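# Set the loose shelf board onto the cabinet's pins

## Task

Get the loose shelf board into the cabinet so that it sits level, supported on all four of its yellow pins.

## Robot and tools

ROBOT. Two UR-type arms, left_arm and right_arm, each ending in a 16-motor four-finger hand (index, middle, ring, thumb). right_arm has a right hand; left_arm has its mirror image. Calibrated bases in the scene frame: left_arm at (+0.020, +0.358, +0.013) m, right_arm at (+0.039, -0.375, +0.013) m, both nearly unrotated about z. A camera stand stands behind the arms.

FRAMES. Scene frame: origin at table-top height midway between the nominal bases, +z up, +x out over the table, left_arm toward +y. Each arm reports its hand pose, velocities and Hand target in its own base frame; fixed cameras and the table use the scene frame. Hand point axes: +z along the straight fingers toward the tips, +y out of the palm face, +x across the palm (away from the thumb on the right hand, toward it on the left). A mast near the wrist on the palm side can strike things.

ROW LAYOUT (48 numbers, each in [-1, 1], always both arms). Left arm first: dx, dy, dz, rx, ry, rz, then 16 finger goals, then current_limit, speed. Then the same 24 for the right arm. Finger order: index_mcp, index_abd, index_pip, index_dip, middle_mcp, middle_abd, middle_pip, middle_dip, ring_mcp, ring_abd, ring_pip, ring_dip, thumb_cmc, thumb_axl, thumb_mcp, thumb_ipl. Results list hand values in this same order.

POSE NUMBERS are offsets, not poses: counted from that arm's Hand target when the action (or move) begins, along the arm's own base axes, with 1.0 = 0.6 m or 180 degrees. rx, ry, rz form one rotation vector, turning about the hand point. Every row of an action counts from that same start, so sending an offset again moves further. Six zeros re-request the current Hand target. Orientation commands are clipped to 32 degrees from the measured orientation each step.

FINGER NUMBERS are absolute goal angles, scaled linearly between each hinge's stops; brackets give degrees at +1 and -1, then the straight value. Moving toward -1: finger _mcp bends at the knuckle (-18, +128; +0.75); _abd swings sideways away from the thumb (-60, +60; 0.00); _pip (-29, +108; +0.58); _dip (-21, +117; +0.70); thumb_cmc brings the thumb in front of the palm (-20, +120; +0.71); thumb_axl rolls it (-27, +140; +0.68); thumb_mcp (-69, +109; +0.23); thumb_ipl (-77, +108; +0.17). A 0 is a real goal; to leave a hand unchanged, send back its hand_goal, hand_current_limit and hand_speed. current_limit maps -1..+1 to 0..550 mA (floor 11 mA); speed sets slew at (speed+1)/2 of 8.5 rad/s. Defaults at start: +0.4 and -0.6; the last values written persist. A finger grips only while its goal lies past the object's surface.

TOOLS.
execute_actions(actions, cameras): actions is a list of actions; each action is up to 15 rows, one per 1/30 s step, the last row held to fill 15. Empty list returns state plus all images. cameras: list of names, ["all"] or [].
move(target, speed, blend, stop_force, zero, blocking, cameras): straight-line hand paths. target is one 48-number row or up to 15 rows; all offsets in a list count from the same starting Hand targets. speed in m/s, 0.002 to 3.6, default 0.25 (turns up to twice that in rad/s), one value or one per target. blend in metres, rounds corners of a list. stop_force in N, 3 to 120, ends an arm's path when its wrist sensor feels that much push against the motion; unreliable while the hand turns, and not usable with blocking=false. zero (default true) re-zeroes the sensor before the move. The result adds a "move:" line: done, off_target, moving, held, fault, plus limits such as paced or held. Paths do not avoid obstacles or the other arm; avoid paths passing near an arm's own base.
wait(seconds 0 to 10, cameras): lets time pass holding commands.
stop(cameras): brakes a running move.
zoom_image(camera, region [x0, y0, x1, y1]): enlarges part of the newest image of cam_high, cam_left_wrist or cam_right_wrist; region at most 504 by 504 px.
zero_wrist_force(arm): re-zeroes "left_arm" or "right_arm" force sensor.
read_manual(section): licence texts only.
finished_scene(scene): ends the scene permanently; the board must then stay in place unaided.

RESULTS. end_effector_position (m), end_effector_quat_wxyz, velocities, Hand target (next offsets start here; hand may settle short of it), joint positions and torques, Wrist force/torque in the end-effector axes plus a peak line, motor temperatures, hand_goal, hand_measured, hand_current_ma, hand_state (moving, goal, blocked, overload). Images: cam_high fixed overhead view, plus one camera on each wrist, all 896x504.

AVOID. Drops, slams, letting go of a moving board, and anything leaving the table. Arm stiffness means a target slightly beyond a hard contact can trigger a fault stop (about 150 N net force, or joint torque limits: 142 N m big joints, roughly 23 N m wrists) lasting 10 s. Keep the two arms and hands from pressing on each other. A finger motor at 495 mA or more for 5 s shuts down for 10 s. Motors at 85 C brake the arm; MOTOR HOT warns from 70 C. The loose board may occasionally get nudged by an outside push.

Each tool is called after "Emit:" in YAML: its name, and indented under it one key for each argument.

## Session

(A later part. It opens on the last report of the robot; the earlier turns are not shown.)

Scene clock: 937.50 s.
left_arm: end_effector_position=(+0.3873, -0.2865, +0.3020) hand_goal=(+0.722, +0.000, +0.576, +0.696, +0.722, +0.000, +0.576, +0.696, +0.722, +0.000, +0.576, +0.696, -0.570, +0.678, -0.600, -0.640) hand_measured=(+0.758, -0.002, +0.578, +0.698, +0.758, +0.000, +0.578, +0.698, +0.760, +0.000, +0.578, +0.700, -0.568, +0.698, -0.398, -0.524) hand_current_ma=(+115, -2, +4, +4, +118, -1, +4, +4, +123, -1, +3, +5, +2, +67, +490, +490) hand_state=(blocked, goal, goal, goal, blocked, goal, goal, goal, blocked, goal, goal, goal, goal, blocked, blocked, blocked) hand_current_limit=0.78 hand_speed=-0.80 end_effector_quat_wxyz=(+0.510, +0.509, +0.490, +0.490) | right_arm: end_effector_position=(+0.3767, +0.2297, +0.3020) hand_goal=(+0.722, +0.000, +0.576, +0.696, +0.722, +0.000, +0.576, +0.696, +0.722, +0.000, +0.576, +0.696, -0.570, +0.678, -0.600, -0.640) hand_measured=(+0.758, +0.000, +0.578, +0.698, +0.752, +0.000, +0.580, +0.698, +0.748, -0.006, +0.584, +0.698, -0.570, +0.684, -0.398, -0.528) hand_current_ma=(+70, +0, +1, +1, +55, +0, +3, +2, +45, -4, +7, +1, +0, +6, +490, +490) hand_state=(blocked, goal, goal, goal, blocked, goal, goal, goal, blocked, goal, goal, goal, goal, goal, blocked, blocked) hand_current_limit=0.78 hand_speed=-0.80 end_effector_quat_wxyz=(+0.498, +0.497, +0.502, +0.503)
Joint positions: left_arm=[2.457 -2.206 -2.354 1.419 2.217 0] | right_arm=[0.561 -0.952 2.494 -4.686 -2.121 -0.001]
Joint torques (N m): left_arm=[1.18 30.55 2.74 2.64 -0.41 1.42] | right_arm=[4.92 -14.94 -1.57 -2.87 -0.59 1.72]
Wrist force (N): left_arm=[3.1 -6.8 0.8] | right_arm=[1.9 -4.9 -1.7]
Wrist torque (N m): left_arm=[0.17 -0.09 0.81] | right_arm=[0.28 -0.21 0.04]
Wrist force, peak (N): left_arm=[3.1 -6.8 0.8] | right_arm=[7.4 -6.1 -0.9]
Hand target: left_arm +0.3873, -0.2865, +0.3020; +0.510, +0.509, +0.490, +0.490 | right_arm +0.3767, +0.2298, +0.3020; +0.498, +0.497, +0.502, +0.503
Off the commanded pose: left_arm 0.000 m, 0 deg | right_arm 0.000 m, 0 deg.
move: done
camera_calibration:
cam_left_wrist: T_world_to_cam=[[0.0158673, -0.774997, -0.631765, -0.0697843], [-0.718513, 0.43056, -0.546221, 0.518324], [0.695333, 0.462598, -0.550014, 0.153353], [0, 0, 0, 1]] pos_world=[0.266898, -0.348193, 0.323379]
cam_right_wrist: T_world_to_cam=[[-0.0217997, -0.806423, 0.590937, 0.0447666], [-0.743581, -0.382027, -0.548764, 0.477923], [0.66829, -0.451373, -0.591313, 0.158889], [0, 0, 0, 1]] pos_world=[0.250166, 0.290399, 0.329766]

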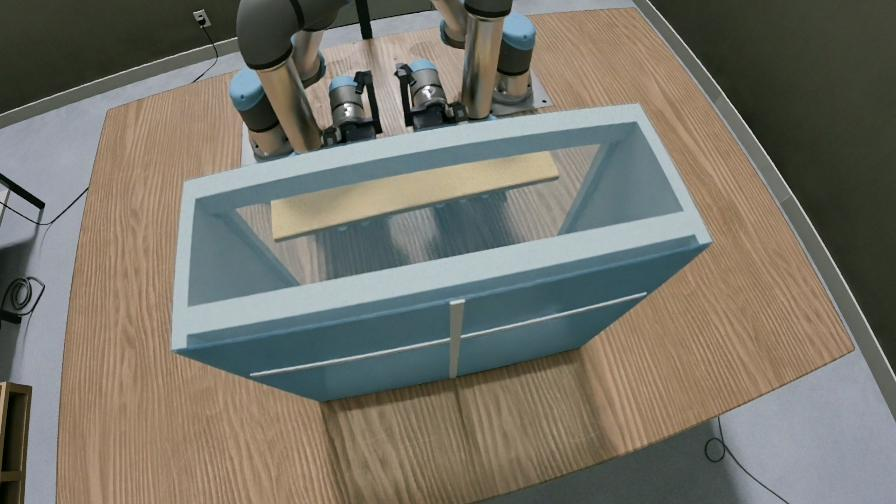

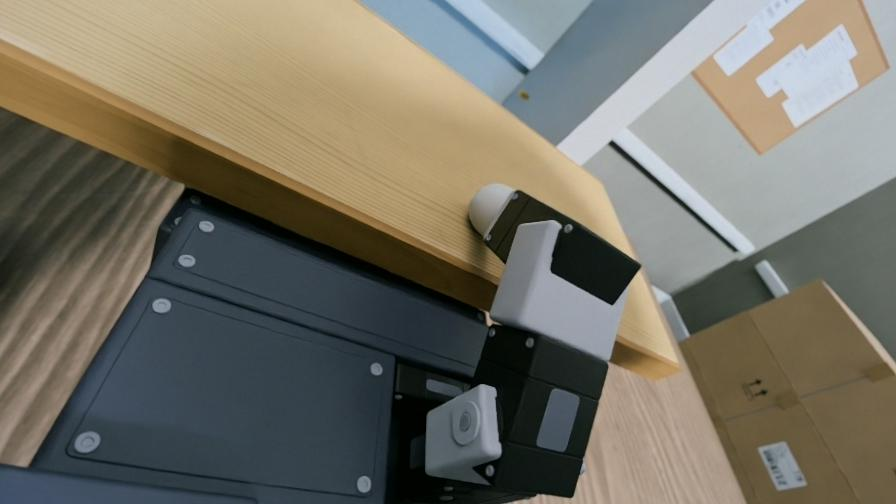

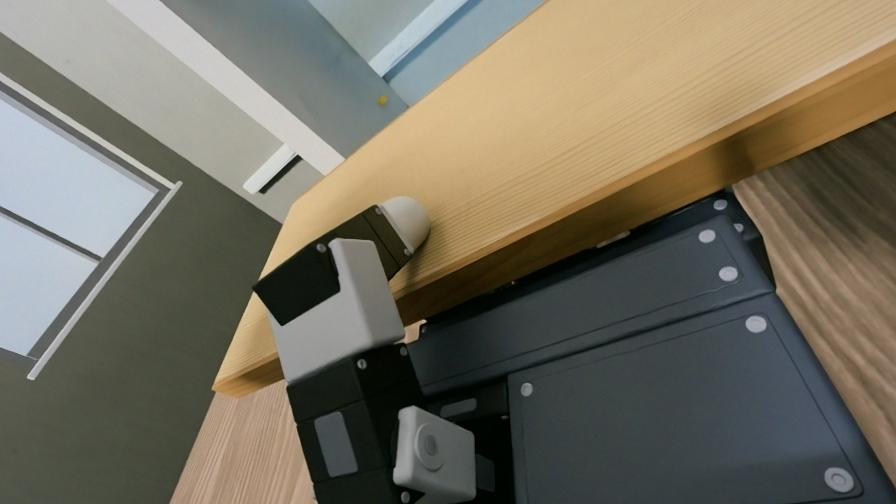

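Emit:
move:
  target:
    - [0.0447,0.0188,0.0717,0,0,-0.01028,0.722,0,0.576,0.696,0.722,0,0.576,0.696,0.722,0,0.576,0.696,-0.571,0.678,-0.6,-0.64,0.78,-0.8,0.03,0.0222,0.0717,0,0,-0.01028,0.722,0,0.576,0.696,0.722,0,0.576,0.696,0.722,0,0.576,0.696,-0.571,0.678,-0.6,-0.64,0.78,-0.8]
  speed: 0.12
  cameras: ["all"]

Emit:
zoom_image:
  camera: "cam_left_wrist"
  region: [480, 0, 740, 200]

Emit:
zoom_image:
  camera: "cam_right_wrist"
  region: [140, 0, 440, 220]

Emit:
zoom_image:
  camera: "cam_high"
  region: [230, 130, 330, 250]

Emit:
zoom_image:
  camera: "cam_high"
  region: [500, 120, 640, 220]

Scene clock: 1098.77 s.
left_arm: end_effector_position=(+0.4141, -0.2751, +0.3450) hand_goal=(+0.722, +0.000, +0.576, +0.696, +0.722, +0.000, +0.576, +0.696, +0.722, +0.000, +0.576, +0.696, -0.570, +0.678, -0.600, -0.640) hand_measured=(+0.758, -0.002, +0.578, +0.698, +0.760, +0.000, +0.578, +0.698, +0.760, +0.000, +0.578, +0.700, -0.568, +0.698, -0.398, -0.524) hand_current_ma=(+120, -2, +4, +4, +121, -1, +4, +4, +126, -1, +3, +5, +2, +64, +490, +489) hand_state=(blocked, goal, goal, goal, blocked, goal, goal, goal, blocked, goal, goal, goal, goal, goal, blocked, blocked) hand_current_limit=0.78 hand_speed=-0.80 end_effector_quat_wxyz=(+0.518, +0.517, +0.482, +0.482) | right_arm: end_effector_position=(+0.3946, +0.2431, +0.3450) hand_goal=(+0.722, +0.000, +0.576, +0.696, +0.722, +0.000, +0.576, +0.696, +0.722, +0.000, +0.576, +0.696, -0.570, +0.678, -0.600, -0.640) hand_measured=(+0.758, +0.000, +0.578, +0.698, +0.752, +0.000, +0.580, +0.698, +0.748, -0.006, +0.584, +0.698, -0.570, +0.682, -0.398, -0.528) hand_current_ma=(+74, +0, +1, +1, +57, +0, +3, +2, +45, -3, +9, +1, +0, +4, +490, +490) hand_state=(blocked, goal, goal, goal, blocked, goal, goal, goal, blocked, goal, goal, goal, goal, goal, blocked, blocked) hand_current_limit=0.78 hand_speed=-0.80 end_effector_quat_wxyz=(+0.506, +0.505, +0.494, +0.495)
Joint positions: left_arm=[2.556 -2.063 -2.371 1.293 2.085 0] | right_arm=[0.588 -1.096 2.425 -4.473 -2.179 -0.001]
Joint torques (N m): left_arm=[-1.28 39.64 14.43 2.29 -1.63 -0.61] | right_arm=[-7.16 -33.86 -3.47 -0.25 -0.38 -0.21]
Wrist force (N): left_arm=[1.8 -6.7 1.4] | right_arm=[2.6 -5.0 -1.6]
Wrist torque (N m): left_arm=[0.12 0.02 0.67] | right_arm=[0.29 -0.22 0.18]
Wrist force, peak (N): left_arm=[0.4 -8.7 -1.6] | right_arm=[5.8 -6.1 -0.7]
Hand target: left_arm +0.4141, -0.2752, +0.3450; +0.518, +0.517, +0.482, +0.482 | right_arm +0.3947, +0.2431, +0.3450; +0.506, +0.505, +0.494, +0.495
Off the commanded pose: left_arm 0.000 m, 0 deg | right_arm 0.000 m, 0 deg.
move: done
camera_calibration:
cam_left_wrist: T_world_to_cam=[[-0.00901869, -0.775115, -0.631756, -0.02407], [-0.704332, 0.453389, -0.546218, 0.556546], [0.709813, 0.44004, -0.550027, 0.140883], [0, 0, 0, 1]] pos_world=[0.291776, -0.332983, 0.366279]
cam_right_wrist: T_world_to_cam=[[-0.0477266, -0.805442, 0.59075, 0.0406724], [-0.75544, -0.357817, -0.548887, 0.518804], [0.653477, -0.472473, -0.591386, 0.189264], [0, 0, 0, 1]] pos_world=[0.270187, 0.307818, 0.372666]

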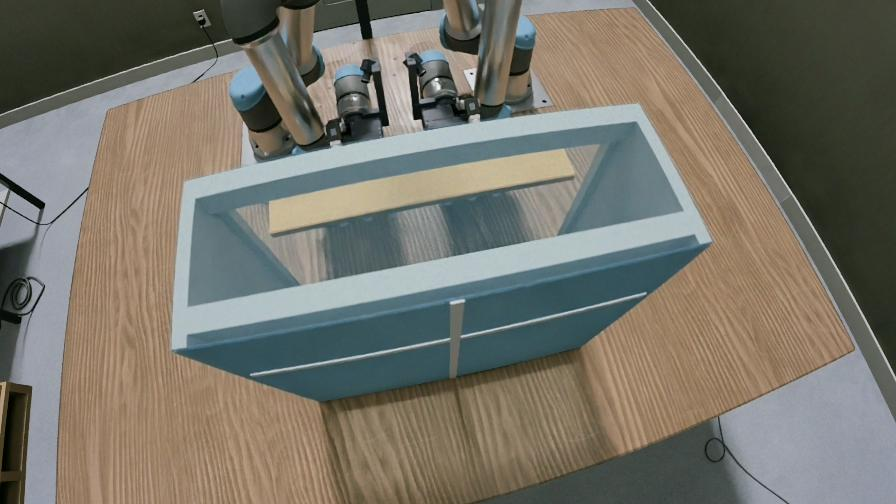

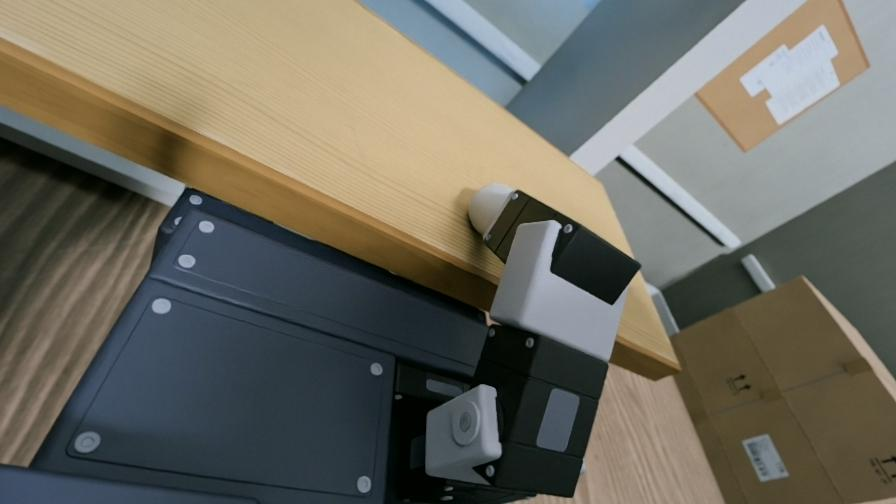

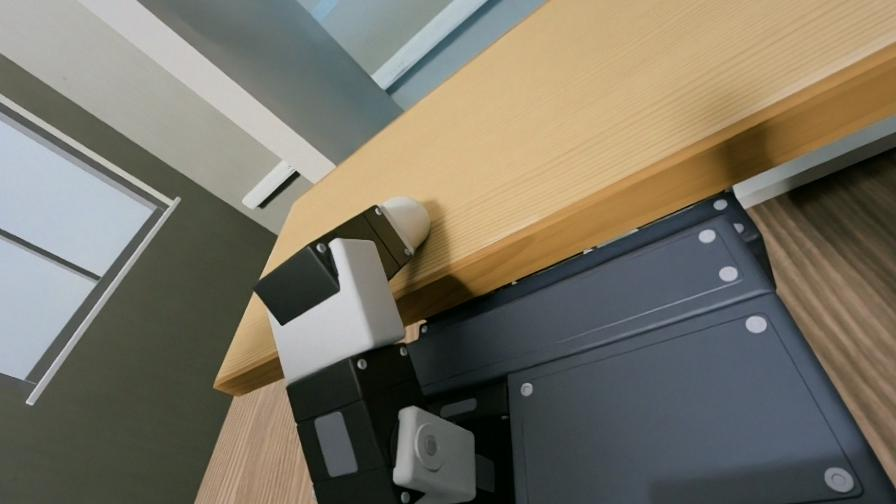

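Scaled by 1.938 from the camera's 896x504 image, which has a finer 1280x720 frame.

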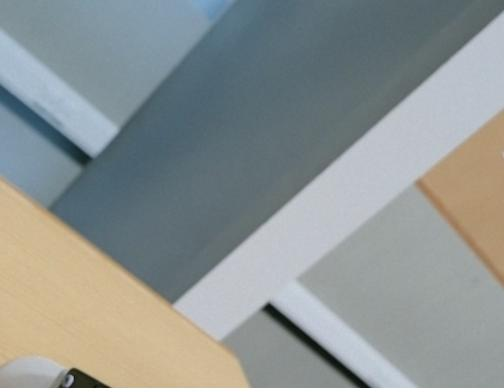

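Scaled by 1.680 from the camera's 896x504 image, which has a finer 1280x720 frame.

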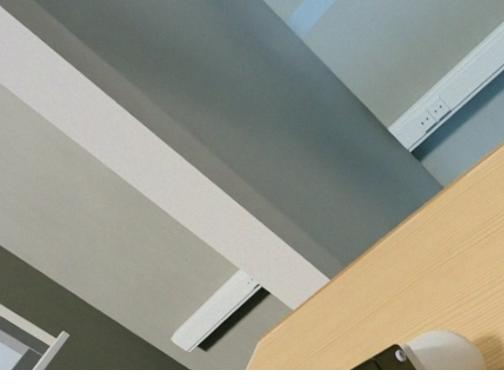

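Scaled by 4.200 from the camera's 896x504 image, which has a finer 1280x720 frame.

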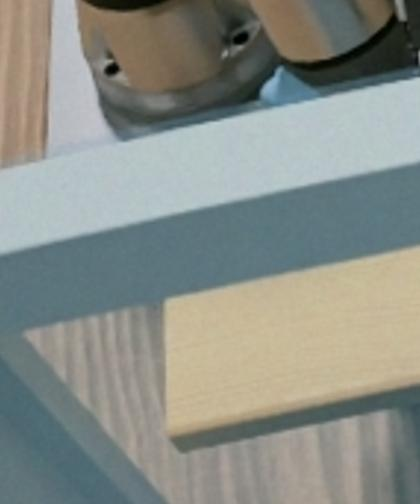

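Scaled by 3.600 from the camera's 896x504 image, which has a finer 1280x720 frame.

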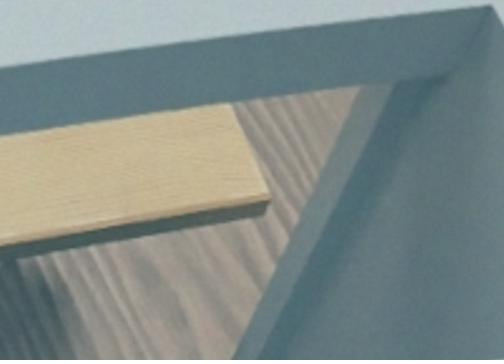

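Emit:
move:
  target:
    - [-0.0018,-0.0255,0.0457,0.04432,-0.00332,0,0.722,0,0.576,0.696,0.722,0,0.576,0.696,0.722,0,0.576,0.696,-0.571,0.678,-0.6,-0.64,0.78,-0.8,-0.0005,-0.0216,-0.0097,0.04444,-0.00074,0,0.722,0,0.576,0.696,0.722,0,0.576,0.696,0.722,0,0.576,0.696,-0.571,0.678,-0.6,-0.64,0.78,-0.8]
    - [-0.0031,-0.0441,0.089,0.08864,-0.00663,0,0.722,0,0.576,0.696,0.722,0,0.576,0.696,0.722,0,0.576,0.696,-0.571,0.678,-0.6,-0.64,0.78,-0.8,-0.0007,-0.029,-0.0207,0.08888,-0.00148,0,0.722,0,0.576,0.696,0.722,0,0.576,0.696,0.722,0,0.576,0.696,-0.571,0.678,-0.6,-0.64,0.78,-0.8]
    - [-0.0048,-0.0659,0.1278,0.13296,-0.00995,0,0.722,0,0.576,0.696,0.722,0,0.576,0.696,0.722,0,0.576,0.696,-0.571,0.678,-0.6,-0.64,0.78,-0.8,-0.0007,-0.0318,-0.034,0.13331,-0.00221,0,0.722,0,0.576,0.696,0.722,0,0.576,0.696,0.722,0,0.576,0.696,-0.571,0.678,-0.6,-0.64,0.78,-0.8]
  speed: 0.1
  blend: [0.005,0.005,0]
  cameras: ["all"]

Emit:
zoom_image:
  camera: "cam_left_wrist"
  region: [440, 0, 840, 300]

Emit:
zoom_image:
  camera: "cam_right_wrist"
  region: [60, 0, 480, 300]

Scene clock: 1170.03 s.
left_arm: end_effector_position=(+0.4113, -0.3147, +0.4217) hand_goal=(+0.722, +0.000, +0.576, +0.696, +0.722, +0.000, +0.576, +0.696, +0.722, +0.000, +0.576, +0.696, -0.570, +0.678, -0.600, -0.640) hand_measured=(+0.758, -0.002, +0.578, +0.698, +0.760, +0.000, +0.578, +0.698, +0.764, +0.000, +0.578, +0.700, -0.570, +0.688, -0.398, -0.524) hand_current_ma=(+120, -2, +4, +4, +127, -1, +4, +4, +137, -1, +3, +5, +0, +30, +489, +490) hand_state=(blocked, goal, goal, goal, blocked, goal, goal, goal, blocked, goal, goal, goal, goal, goal, blocked, blocked) hand_current_limit=0.78 hand_speed=-0.80 end_effector_quat_wxyz=(+0.407, +0.606, +0.363, +0.579) | right_arm: end_effector_position=(+0.3943, +0.2241, +0.3246) hand_goal=(+0.722, +0.000, +0.576, +0.696, +0.722, +0.000, +0.576, +0.696, +0.722, +0.000, +0.576, +0.696, -0.570, +0.678, -0.600, -0.640) hand_measured=(+0.760, +0.000, +0.578, +0.698, +0.752, +0.006, +0.582, +0.698, +0.748, +0.000, +0.584, +0.698, -0.570, +0.688, -0.398, -0.528) hand_current_ma=(+81, +0, +1, +1, +57, +3, +5, +2, +45, +0, +9, +1, +0, +12, +490, +490) hand_state=(blocked, goal, goal, goal, blocked, goal, goal, goal, blocked, goal, goal, goal, goal, goal, blocked, blocked) hand_current_limit=0.78 hand_speed=-0.80 end_effector_quat_wxyz=(+0.392, +0.597, +0.379, +0.589)
Joint positions: left_arm=[2.548 -1.838 -2.341 1.041 2.092 0.419] | right_arm=[0.626 -1.074 2.391 -4.459 -2.218 0.418]
Joint torques (N m): left_arm=[-9.23 28.06 8.38 5.44 1.53 1.02] | right_arm=[-7.93 -35.39 5.28 -3.43 0.6 0.39]
Wrist force (N): left_arm=[-1.2 -6.0 2.1] | right_arm=[1.5 -4.0 -1.8]
Wrist torque (N m): left_arm=[0.10 -0.15 0.48] | right_arm=[0.25 -0.25 0.06]
Wrist force, peak (N): left_arm=[3.3 -9.8 0.0] | right_arm=[2.6 -5.0 -1.8]
Hand target: left_arm +0.4113, -0.3147, +0.4217; +0.407, +0.606, +0.363, +0.579 | right_arm +0.3943, +0.2240, +0.3246; +0.392, +0.597, +0.379, +0.589
Off the commanded pose: left_arm 0.000 m, 0 deg | right_arm 0.000 m, 0 deg.
move: done
camera_calibration:
cam_left_wrist: T_world_to_cam=[[0.0150116, -0.452315, -0.891732, 0.195073], [-0.690174, 0.640615, -0.336559, 0.579115], [0.723487, 0.620503, -0.30256, 0.149397], [0, 0, 0, 1]] pos_world=[0.288675, -0.375457, 0.414061]
cam_right_wrist: T_world_to_cam=[[-0.0504413, -0.975899, 0.212315, 0.199449], [-0.751426, -0.102952, -0.651736, 0.47525], [0.657886, -0.192413, -0.728123, 0.148342], [0, 0, 0, 1]] pos_world=[0.269584, 0.272113, 0.375402]

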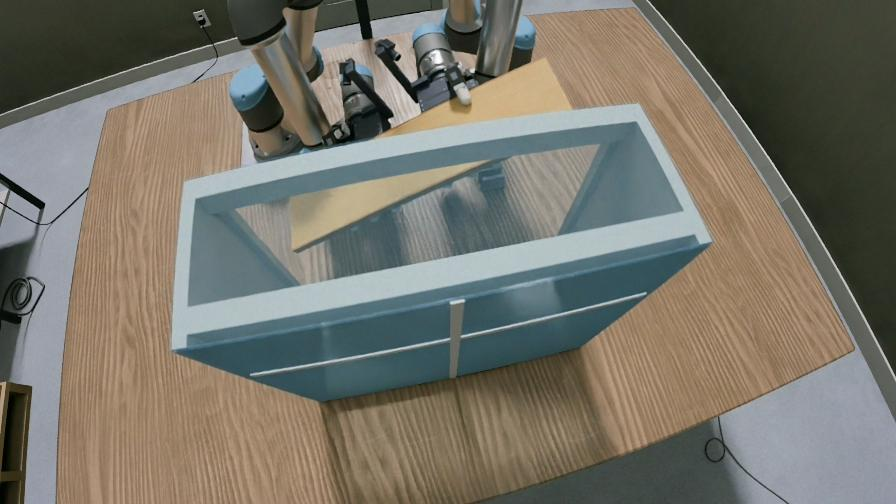

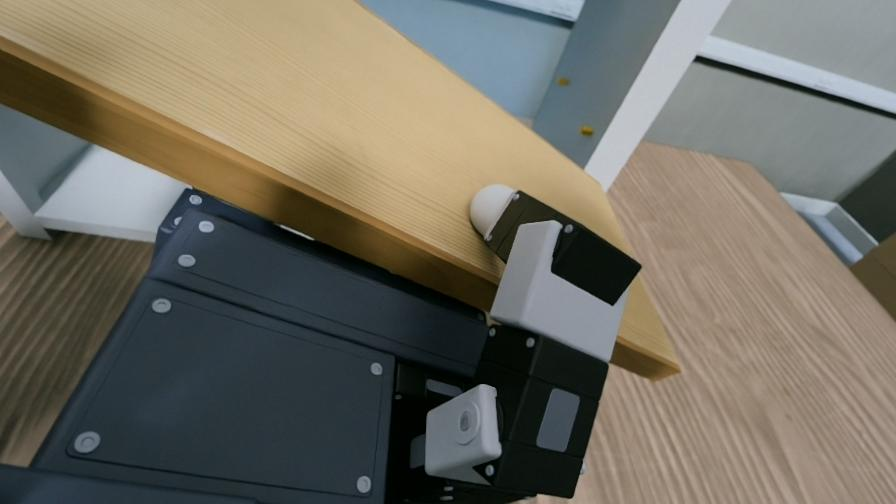

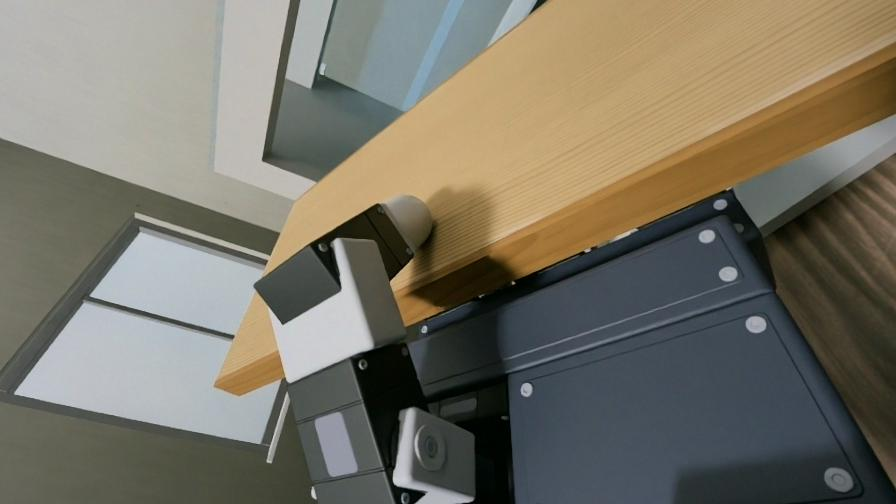

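Scaled by 1.260 from the camera's 896x504 image, which has a finer 1280x720 frame.

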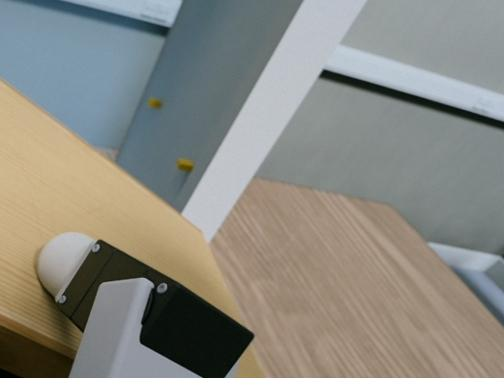

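Scaled by 1.200 from the camera's 896x504 image, which has a finer 1280x720 frame.

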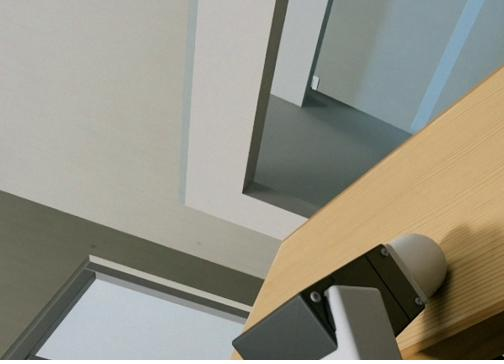

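Emit:
move:
  target:
    - [0.108,-0.0081,0,0,0,0,0.722,0,0.576,0.696,0.722,0,0.576,0.696,0.722,0,0.576,0.696,-0.571,0.678,-0.6,-0.64,0.78,-0.8,0.1083,-0.0018,0,0,0,0,0.722,0,0.576,0.696,0.722,0,0.576,0.696,0.722,0,0.576,0.696,-0.571,0.678,-0.6,-0.64,0.78,-0.8]
  speed: 0.08
  stop_force: 10
  cameras: ["all"]

Emit:
zoom_image:
  camera: "cam_left_wrist"
  region: [440, 0, 840, 300]

Emit:
zoom_image:
  camera: "cam_right_wrist"
  region: [60, 0, 480, 300]

Emit:
zoom_image:
  camera: "cam_high"
  region: [220, 90, 640, 300]

Scene clock: 1198.70 s.
left_arm: end_effector_position=(+0.4760, -0.3196, +0.4217) hand_goal=(+0.722, +0.000, +0.576, +0.696, +0.722, +0.000, +0.576, +0.696, +0.722, +0.000, +0.576, +0.696, -0.570, +0.678, -0.600, -0.640) hand_measured=(+0.760, -0.002, +0.578, +0.698, +0.760, +0.000, +0.578, +0.698, +0.758, +0.000, +0.578, +0.700, -0.572, +0.672, -0.398, -0.524) hand_current_ma=(+125, -2, +4, +4, +127, -1, +4, +4, +116, -1, +3, +5, -3, -17, +489, +489) hand_state=(blocked, goal, goal, goal, blocked, goal, goal, goal, blocked, goal, goal, goal, goal, goal, blocked, blocked) hand_current_limit=0.78 hand_speed=-0.80 end_effector_quat_wxyz=(+0.407, +0.606, +0.363, +0.579) | right_arm: end_effector_position=(+0.4592, +0.2229, +0.3246) hand_goal=(+0.722, +0.000, +0.576, +0.696, +0.722, +0.000, +0.576, +0.696, +0.722, +0.000, +0.576, +0.696, -0.570, +0.678, -0.600, -0.640) hand_measured=(+0.760, +0.000, +0.578, +0.698, +0.754, +0.004, +0.582, +0.698, +0.750, +0.006, +0.586, +0.698, -0.568, +0.692, -0.398, -0.528) hand_current_ma=(+81, +0, +1, +1, +63, +3, +5, +2, +50, +3, +10, +1, +1, +22, +490, +490) hand_state=(blocked, goal, goal, goal, blocked, goal, goal, goal, blocked, goal, goal, goal, goal, goal, blocked, blocked) hand_current_limit=0.78 hand_speed=-0.80 end_effector_quat_wxyz=(+0.392, +0.597, +0.379, +0.589)
Joint positions: left_arm=[2.637 -1.913 -2.22 0.994 2.003 0.419] | right_arm=[0.513 -1.037 2.286 -4.391 -2.106 0.419]
Joint torques (N m): left_arm=[-14.45 34.95 19.78 5.36 2.07 -1.06] | right_arm=[-5.51 -44.11 0.26 -5.23 0.68 1.67]
Wrist force (N): left_arm=[1.1 -5.5 1.8] | right_arm=[-0.7 -5.4 -1.3]
Wrist torque (N m): left_arm=[0.05 -0.06 0.50] | right_arm=[0.18 -0.38 -0.18]
Wrist force, peak (N): left_arm=[-1.4 -6.3 2.0] | right_arm=[1.3 -7.5 -2.9]
Hand target: left_arm +0.4761, -0.3196, +0.4217; +0.407, +0.606, +0.363, +0.579 | right_arm +0.4592, +0.2229, +0.3246; +0.392, +0.597, +0.379, +0.589
Off the commanded pose: left_arm 0.000 m, 0 deg | right_arm 0.000 m, 0 deg.
move: done
camera_calibration:
cam_left_wrist: T_world_to_cam=[[0.0149532, -0.452088, -0.891848, 0.192085], [-0.690199, 0.640698, -0.33635, 0.626867], [0.723465, 0.620582, -0.30245, 0.105486], [0, 0, 0, 1]] pos_world=[0.353475, -0.380256, 0.414062]
cam_right_wrist: T_world_to_cam=[[-0.0505751, -0.975969, 0.211961, 0.201846], [-0.751305, -0.102652, -0.651923, 0.523852], [0.658014, -0.192218, -0.728059, 0.105313], [0, 0, 0, 1]] pos_world=[0.334484, 0.271013, 0.375402]

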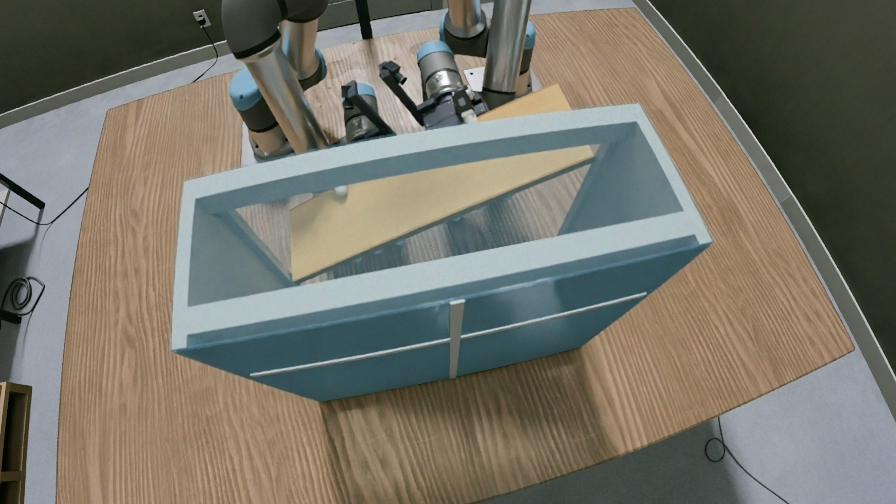

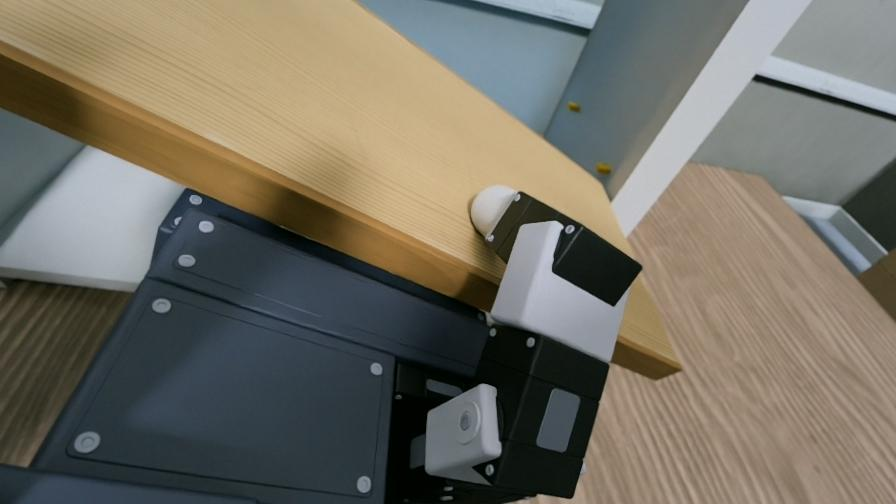

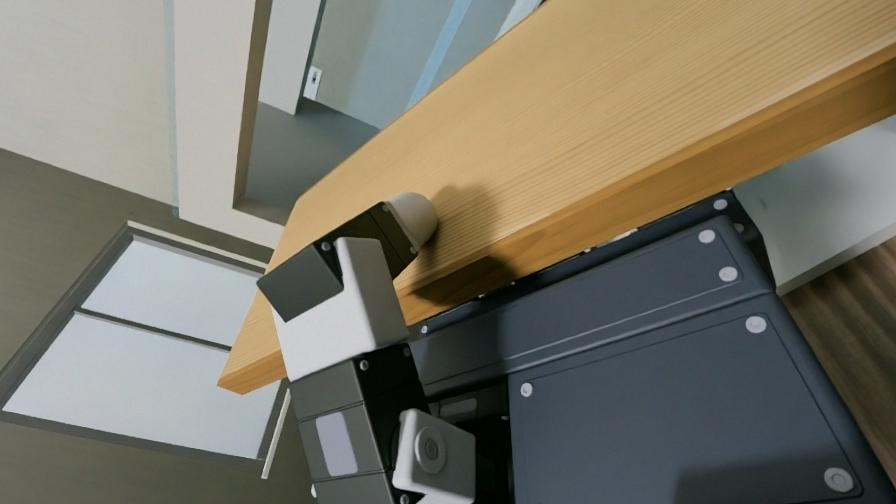

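Scaled by 1.260 from the camera's 896x504 image, which has a finer 1280x720 frame.

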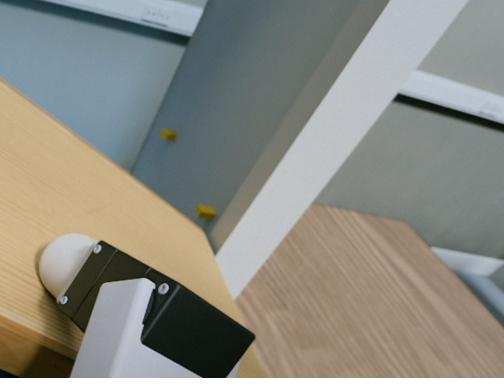

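Scaled by 1.200 from the camera's 896x504 image, which has a finer 1280x720 frame.

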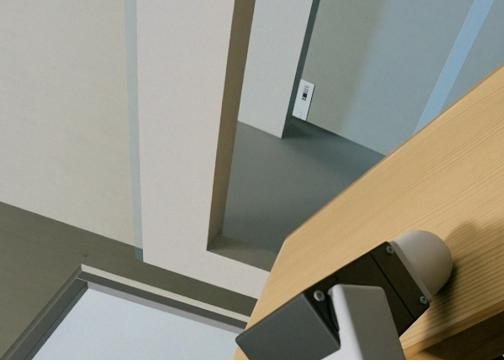

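Scaled by 1.200 from the camera's 896x504 image, which has a finer 1280x720 frame.

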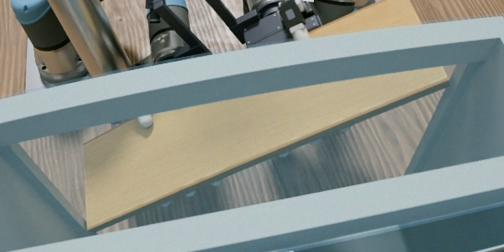

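Emit:
move:
  target:
    - [0.1413,-0.0106,0,0,0,0,0.722,0,0.576,0.696,0.722,0,0.576,0.696,0.722,0,0.576,0.696,-0.571,0.678,-0.6,-0.64,0.78,-0.8,0.1416,-0.0024,0,0,0,0,0.722,0,0.576,0.696,0.722,0,0.576,0.696,0.722,0,0.576,0.696,-0.571,0.678,-0.6,-0.64,0.78,-0.8]
  speed: 0.08
  stop_force: 10
  cameras: ["all"]

Emit:
zoom_image:
  camera: "cam_high"
  region: [220, 90, 640, 300]

Scene clock: 1220.67 s.
left_arm: end_effector_position=(+0.5608, -0.3260, +0.4217) hand_goal=(+0.722, +0.000, +0.576, +0.696, +0.722, +0.000, +0.576, +0.696, +0.722, +0.000, +0.576, +0.696, -0.570, +0.678, -0.600, -0.640) hand_measured=(+0.760, -0.002, +0.578, +0.698, +0.760, +0.000, +0.578, +0.698, +0.758, +0.000, +0.578, +0.700, -0.572, +0.668, -0.398, -0.524) hand_current_ma=(+125, -2, +4, +4, +127, -1, +4, +4, +117, -1, +3, +5, -3, -30, +489, +489) hand_state=(blocked, goal, goal, goal, blocked, goal, goal, goal, blocked, goal, goal, goal, goal, goal, blocked, blocked) hand_current_limit=0.78 hand_speed=-0.80 end_effector_quat_wxyz=(+0.407, +0.606, +0.363, +0.579) | right_arm: end_effector_position=(+0.5442, +0.2215, +0.3246) hand_goal=(+0.722, +0.000, +0.576, +0.696, +0.722, +0.000, +0.576, +0.696, +0.722, +0.000, +0.576, +0.696, -0.570, +0.678, -0.600, -0.640) hand_measured=(+0.760, +0.000, +0.578, +0.698, +0.754, +0.004, +0.582, +0.698, +0.750, +0.008, +0.586, +0.698, -0.568, +0.694, -0.398, -0.528) hand_current_ma=(+81, +0, +1, +1, +63, +3, +5, +2, +50, +5, +10, +1, +1, +26, +489, +489) hand_state=(blocked, goal, goal, goal, blocked, goal, goal, goal, blocked, goal, goal, goal, goal, goal, blocked, blocked) hand_current_limit=0.78 hand_speed=-0.80 end_effector_quat_wxyz=(+0.392, +0.597, +0.379, +0.589)
Joint positions: left_arm=[2.719 -2.022 -2.032 0.915 1.921 0.419] | right_arm=[0.408 -0.972 2.116 -4.286 -2 0.419]
Joint torques (N m): left_arm=[-14.58 38.44 23.34 5.53 1.98 -1.33] | right_arm=[5.92 -48.56 -10.63 -4.57 0.64 1.67]
Wrist force (N): left_arm=[1.5 -5.1 1.7] | right_arm=[-1.2 -5.6 -1.4]
Wrist torque (N m): left_arm=[0.07 -0.07 0.54] | right_arm=[0.19 -0.37 -0.23]
Wrist force, peak (N): left_arm=[0.7 -5.8 1.6] | right_arm=[1.5 -7.2 -2.2]
Hand target: left_arm +0.5608, -0.3260, +0.4217; +0.407, +0.606, +0.363, +0.579 | right_arm +0.5442, +0.2215, +0.3246; +0.392, +0.597, +0.379, +0.589
Off the commanded pose: left_arm 0.000 m, 0 deg | right_arm 0.000 m, 0 deg.
move: done
camera_calibration:
cam_left_wrist: T_world_to_cam=[[0.0149532, -0.452088, -0.891848, 0.187924], [-0.690199, 0.640698, -0.33635, 0.689496], [0.723465, 0.620582, -0.30245, 0.0481081], [0, 0, 0, 1]] pos_world=[0.438275, -0.386656, 0.414062]
cam_right_wrist: T_world_to_cam=[[-0.0506244, -0.975948, 0.212045, 0.204665], [-0.751313, -0.102669, -0.651911, 0.587563], [0.658002, -0.192315, -0.728044, 0.0491195], [0, 0, 0, 1]] pos_world=[0.419484, 0.269513, 0.375402]

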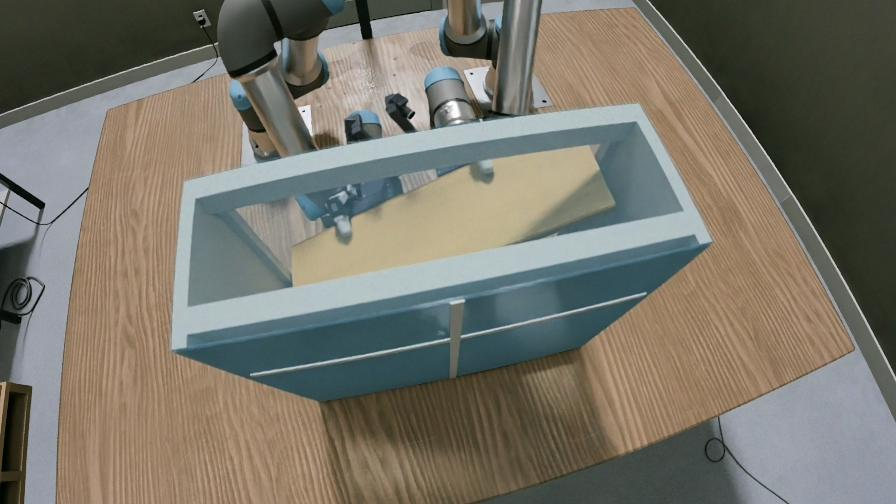

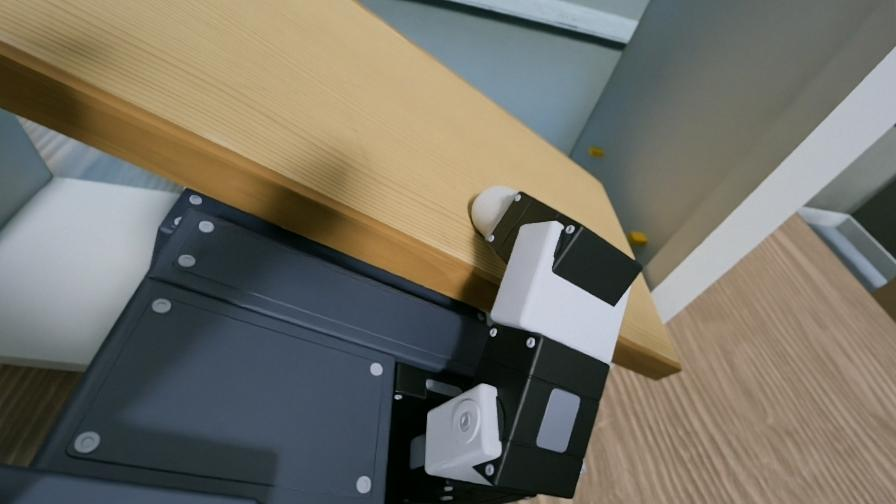

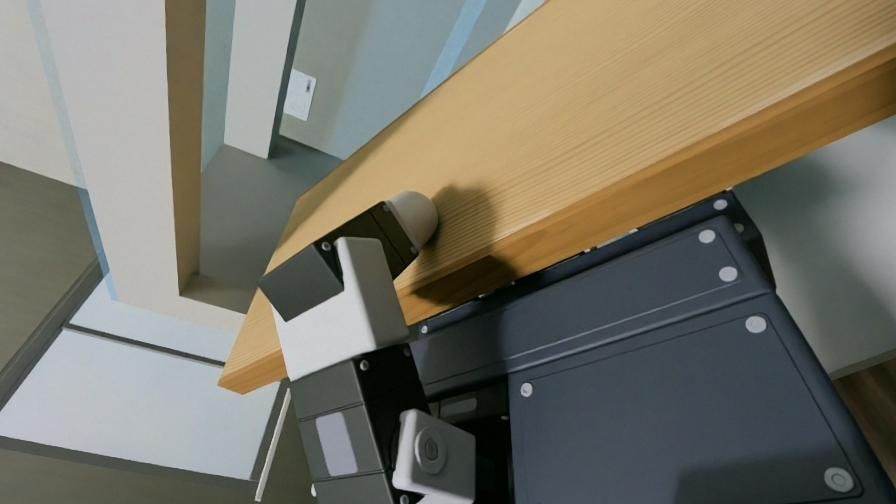

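Scaled by 1.200 from the camera's 896x504 image, which has a finer 1280x720 frame.

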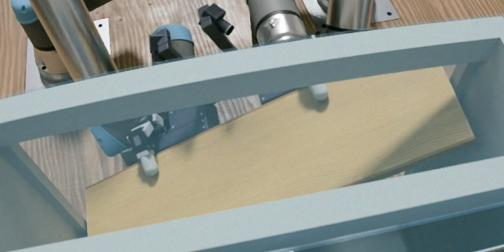

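Emit:
move:
  target:
    - [0.1296,-0.0097,0,0,0,0,0.722,0,0.576,0.696,0.722,0,0.576,0.696,0.722,0,0.576,0.696,-0.571,0.678,-0.6,-0.64,0.78,-0.8,0.13,-0.0022,0,0,0,0,0.722,0,0.576,0.696,0.722,0,0.576,0.696,0.722,0,0.576,0.696,-0.571,0.678,-0.6,-0.64,0.78,-0.8]
  speed: 0.06
  stop_force: 10
  cameras: ["all"]

Emit:
zoom_image:
  camera: "cam_high"
  region: [220, 90, 640, 300]

Emit:
zoom_image:
  camera: "cam_left_wrist"
  region: [440, 100, 840, 400]

Scene clock: 1229.80 s.
left_arm: end_effector_position=(+0.6386, -0.3318, +0.4217) hand_goal=(+0.722, +0.000, +0.576, +0.696, +0.722, +0.000, +0.576, +0.696, +0.722, +0.000, +0.576, +0.696, -0.570, +0.678, -0.600, -0.640) hand_measured=(+0.760, -0.002, +0.578, +0.698, +0.760, +0.000, +0.578, +0.698, +0.758, +0.000, +0.578, +0.700, -0.572, +0.666, -0.398, -0.524) hand_current_ma=(+125, -2, +4, +4, +127, -1, +4, +4, +119, -1, +3, +5, -3, -38, +489, +490) hand_state=(blocked, goal, goal, goal, blocked, goal, goal, goal, blocked, goal, goal, goal, goal, goal, blocked, blocked) hand_current_limit=0.78 hand_speed=-0.80 end_effector_quat_wxyz=(+0.407, +0.606, +0.363, +0.579) | right_arm: end_effector_position=(+0.6222, +0.2202, +0.3246) hand_goal=(+0.722, +0.000, +0.576, +0.696, +0.722, +0.000, +0.576, +0.696, +0.722, +0.000, +0.576, +0.696, -0.570, +0.678, -0.600, -0.640) hand_measured=(+0.760, +0.000, +0.578, +0.698, +0.754, +0.004, +0.582, +0.698, +0.750, +0.008, +0.586, +0.698, -0.568, +0.694, -0.398, -0.528) hand_current_ma=(+81, +0, +1, +1, +63, +3, +5, +2, +50, +6, +10, +1, +1, +28, +489, +489) hand_state=(blocked, goal, goal, goal, blocked, goal, goal, goal, blocked, goal, goal, goal, goal, goal, blocked, blocked) hand_current_limit=0.78 hand_speed=-0.80 end_effector_quat_wxyz=(+0.392, +0.597, +0.379, +0.589)
Joint positions: left_arm=[2.773 -2.131 -1.835 0.827 1.867 0.419] | right_arm=[0.339 -0.896 1.934 -4.18 -1.932 0.419]
Joint torques (N m): left_arm=[-14.76 51.46 23.48 5.24 1.6 -1.39] | right_arm=[6.4 -53.83 -4.95 -5.52 0.36 1.69]
Wrist force (N): left_arm=[2.0 -5.2 1.4] | right_arm=[-2.0 -5.6 -1.2]
Wrist torque (N m): left_arm=[0.07 -0.13 0.58] | right_arm=[0.19 -0.32 -0.31]
Wrist force, peak (N): left_arm=[1.3 -5.7 1.7] | right_arm=[1.7 -6.4 -1.7]
Hand target: left_arm +0.6386, -0.3318, +0.4217; +0.407, +0.606, +0.363, +0.579 | right_arm +0.6222, +0.2202, +0.3246; +0.392, +0.597, +0.379, +0.589
Off the commanded pose: left_arm 0.000 m, 0 deg | right_arm 0.000 m, 0 deg.
move: done
camera_calibration:
cam_left_wrist: T_world_to_cam=[[0.0149532, -0.452088, -0.891848, 0.184138], [-0.690199, 0.640698, -0.33635, 0.74691], [0.723465, 0.620582, -0.30245, -0.0045781], [0, 0, 0, 1]] pos_world=[0.516075, -0.392456, 0.414062]
cam_right_wrist: T_world_to_cam=[[-0.0506401, -0.97595, 0.212031, 0.207358], [-0.751312, -0.102649, -0.651915, 0.646028], [0.658001, -0.192315, -0.728045, -0.00245458], [0, 0, 0, 1]] pos_world=[0.497484, 0.268213, 0.375402]

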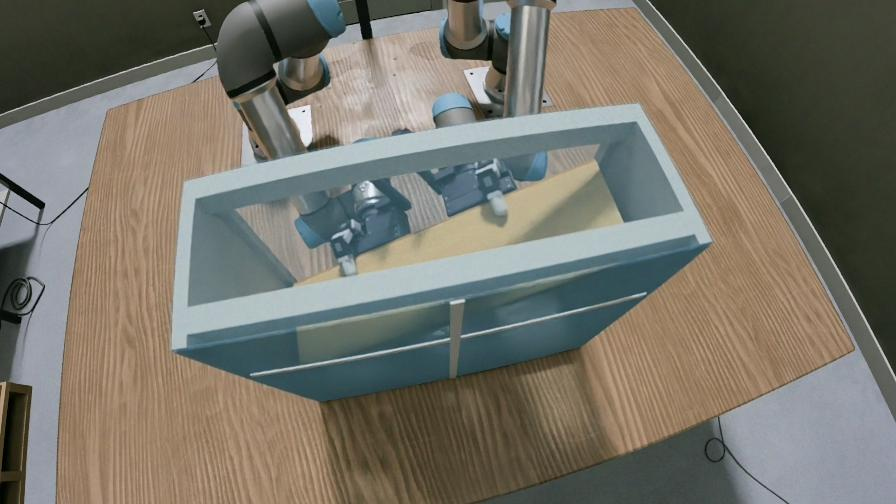

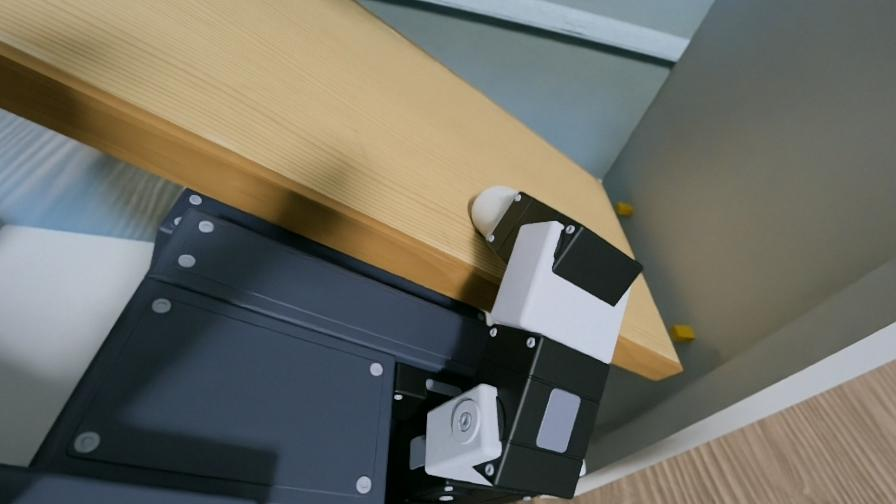

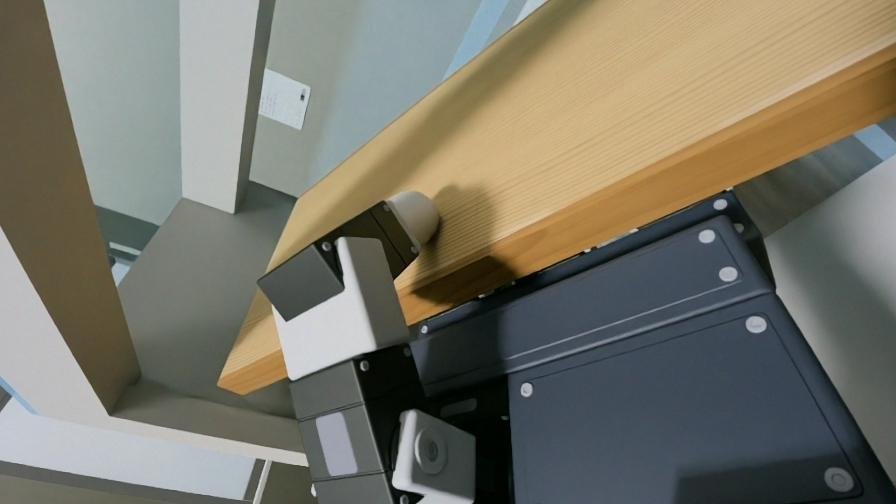

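Scaled by 1.200 from the camera's 896x504 image, which has a finer 1280x720 frame.

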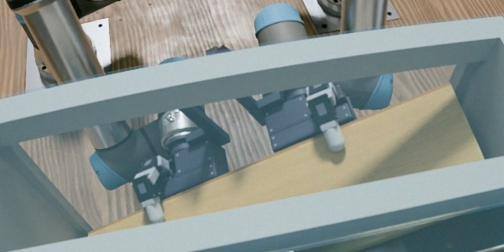

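Scaled by 1.260 from the camera's 896x504 image, which has a finer 1280x720 frame.

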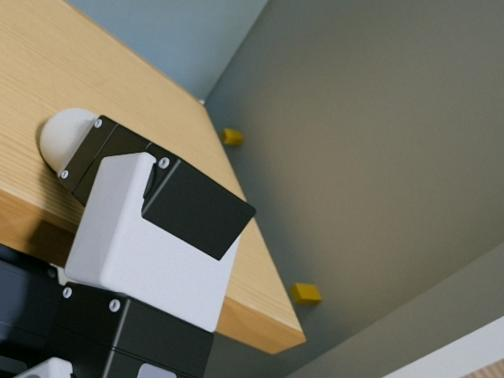

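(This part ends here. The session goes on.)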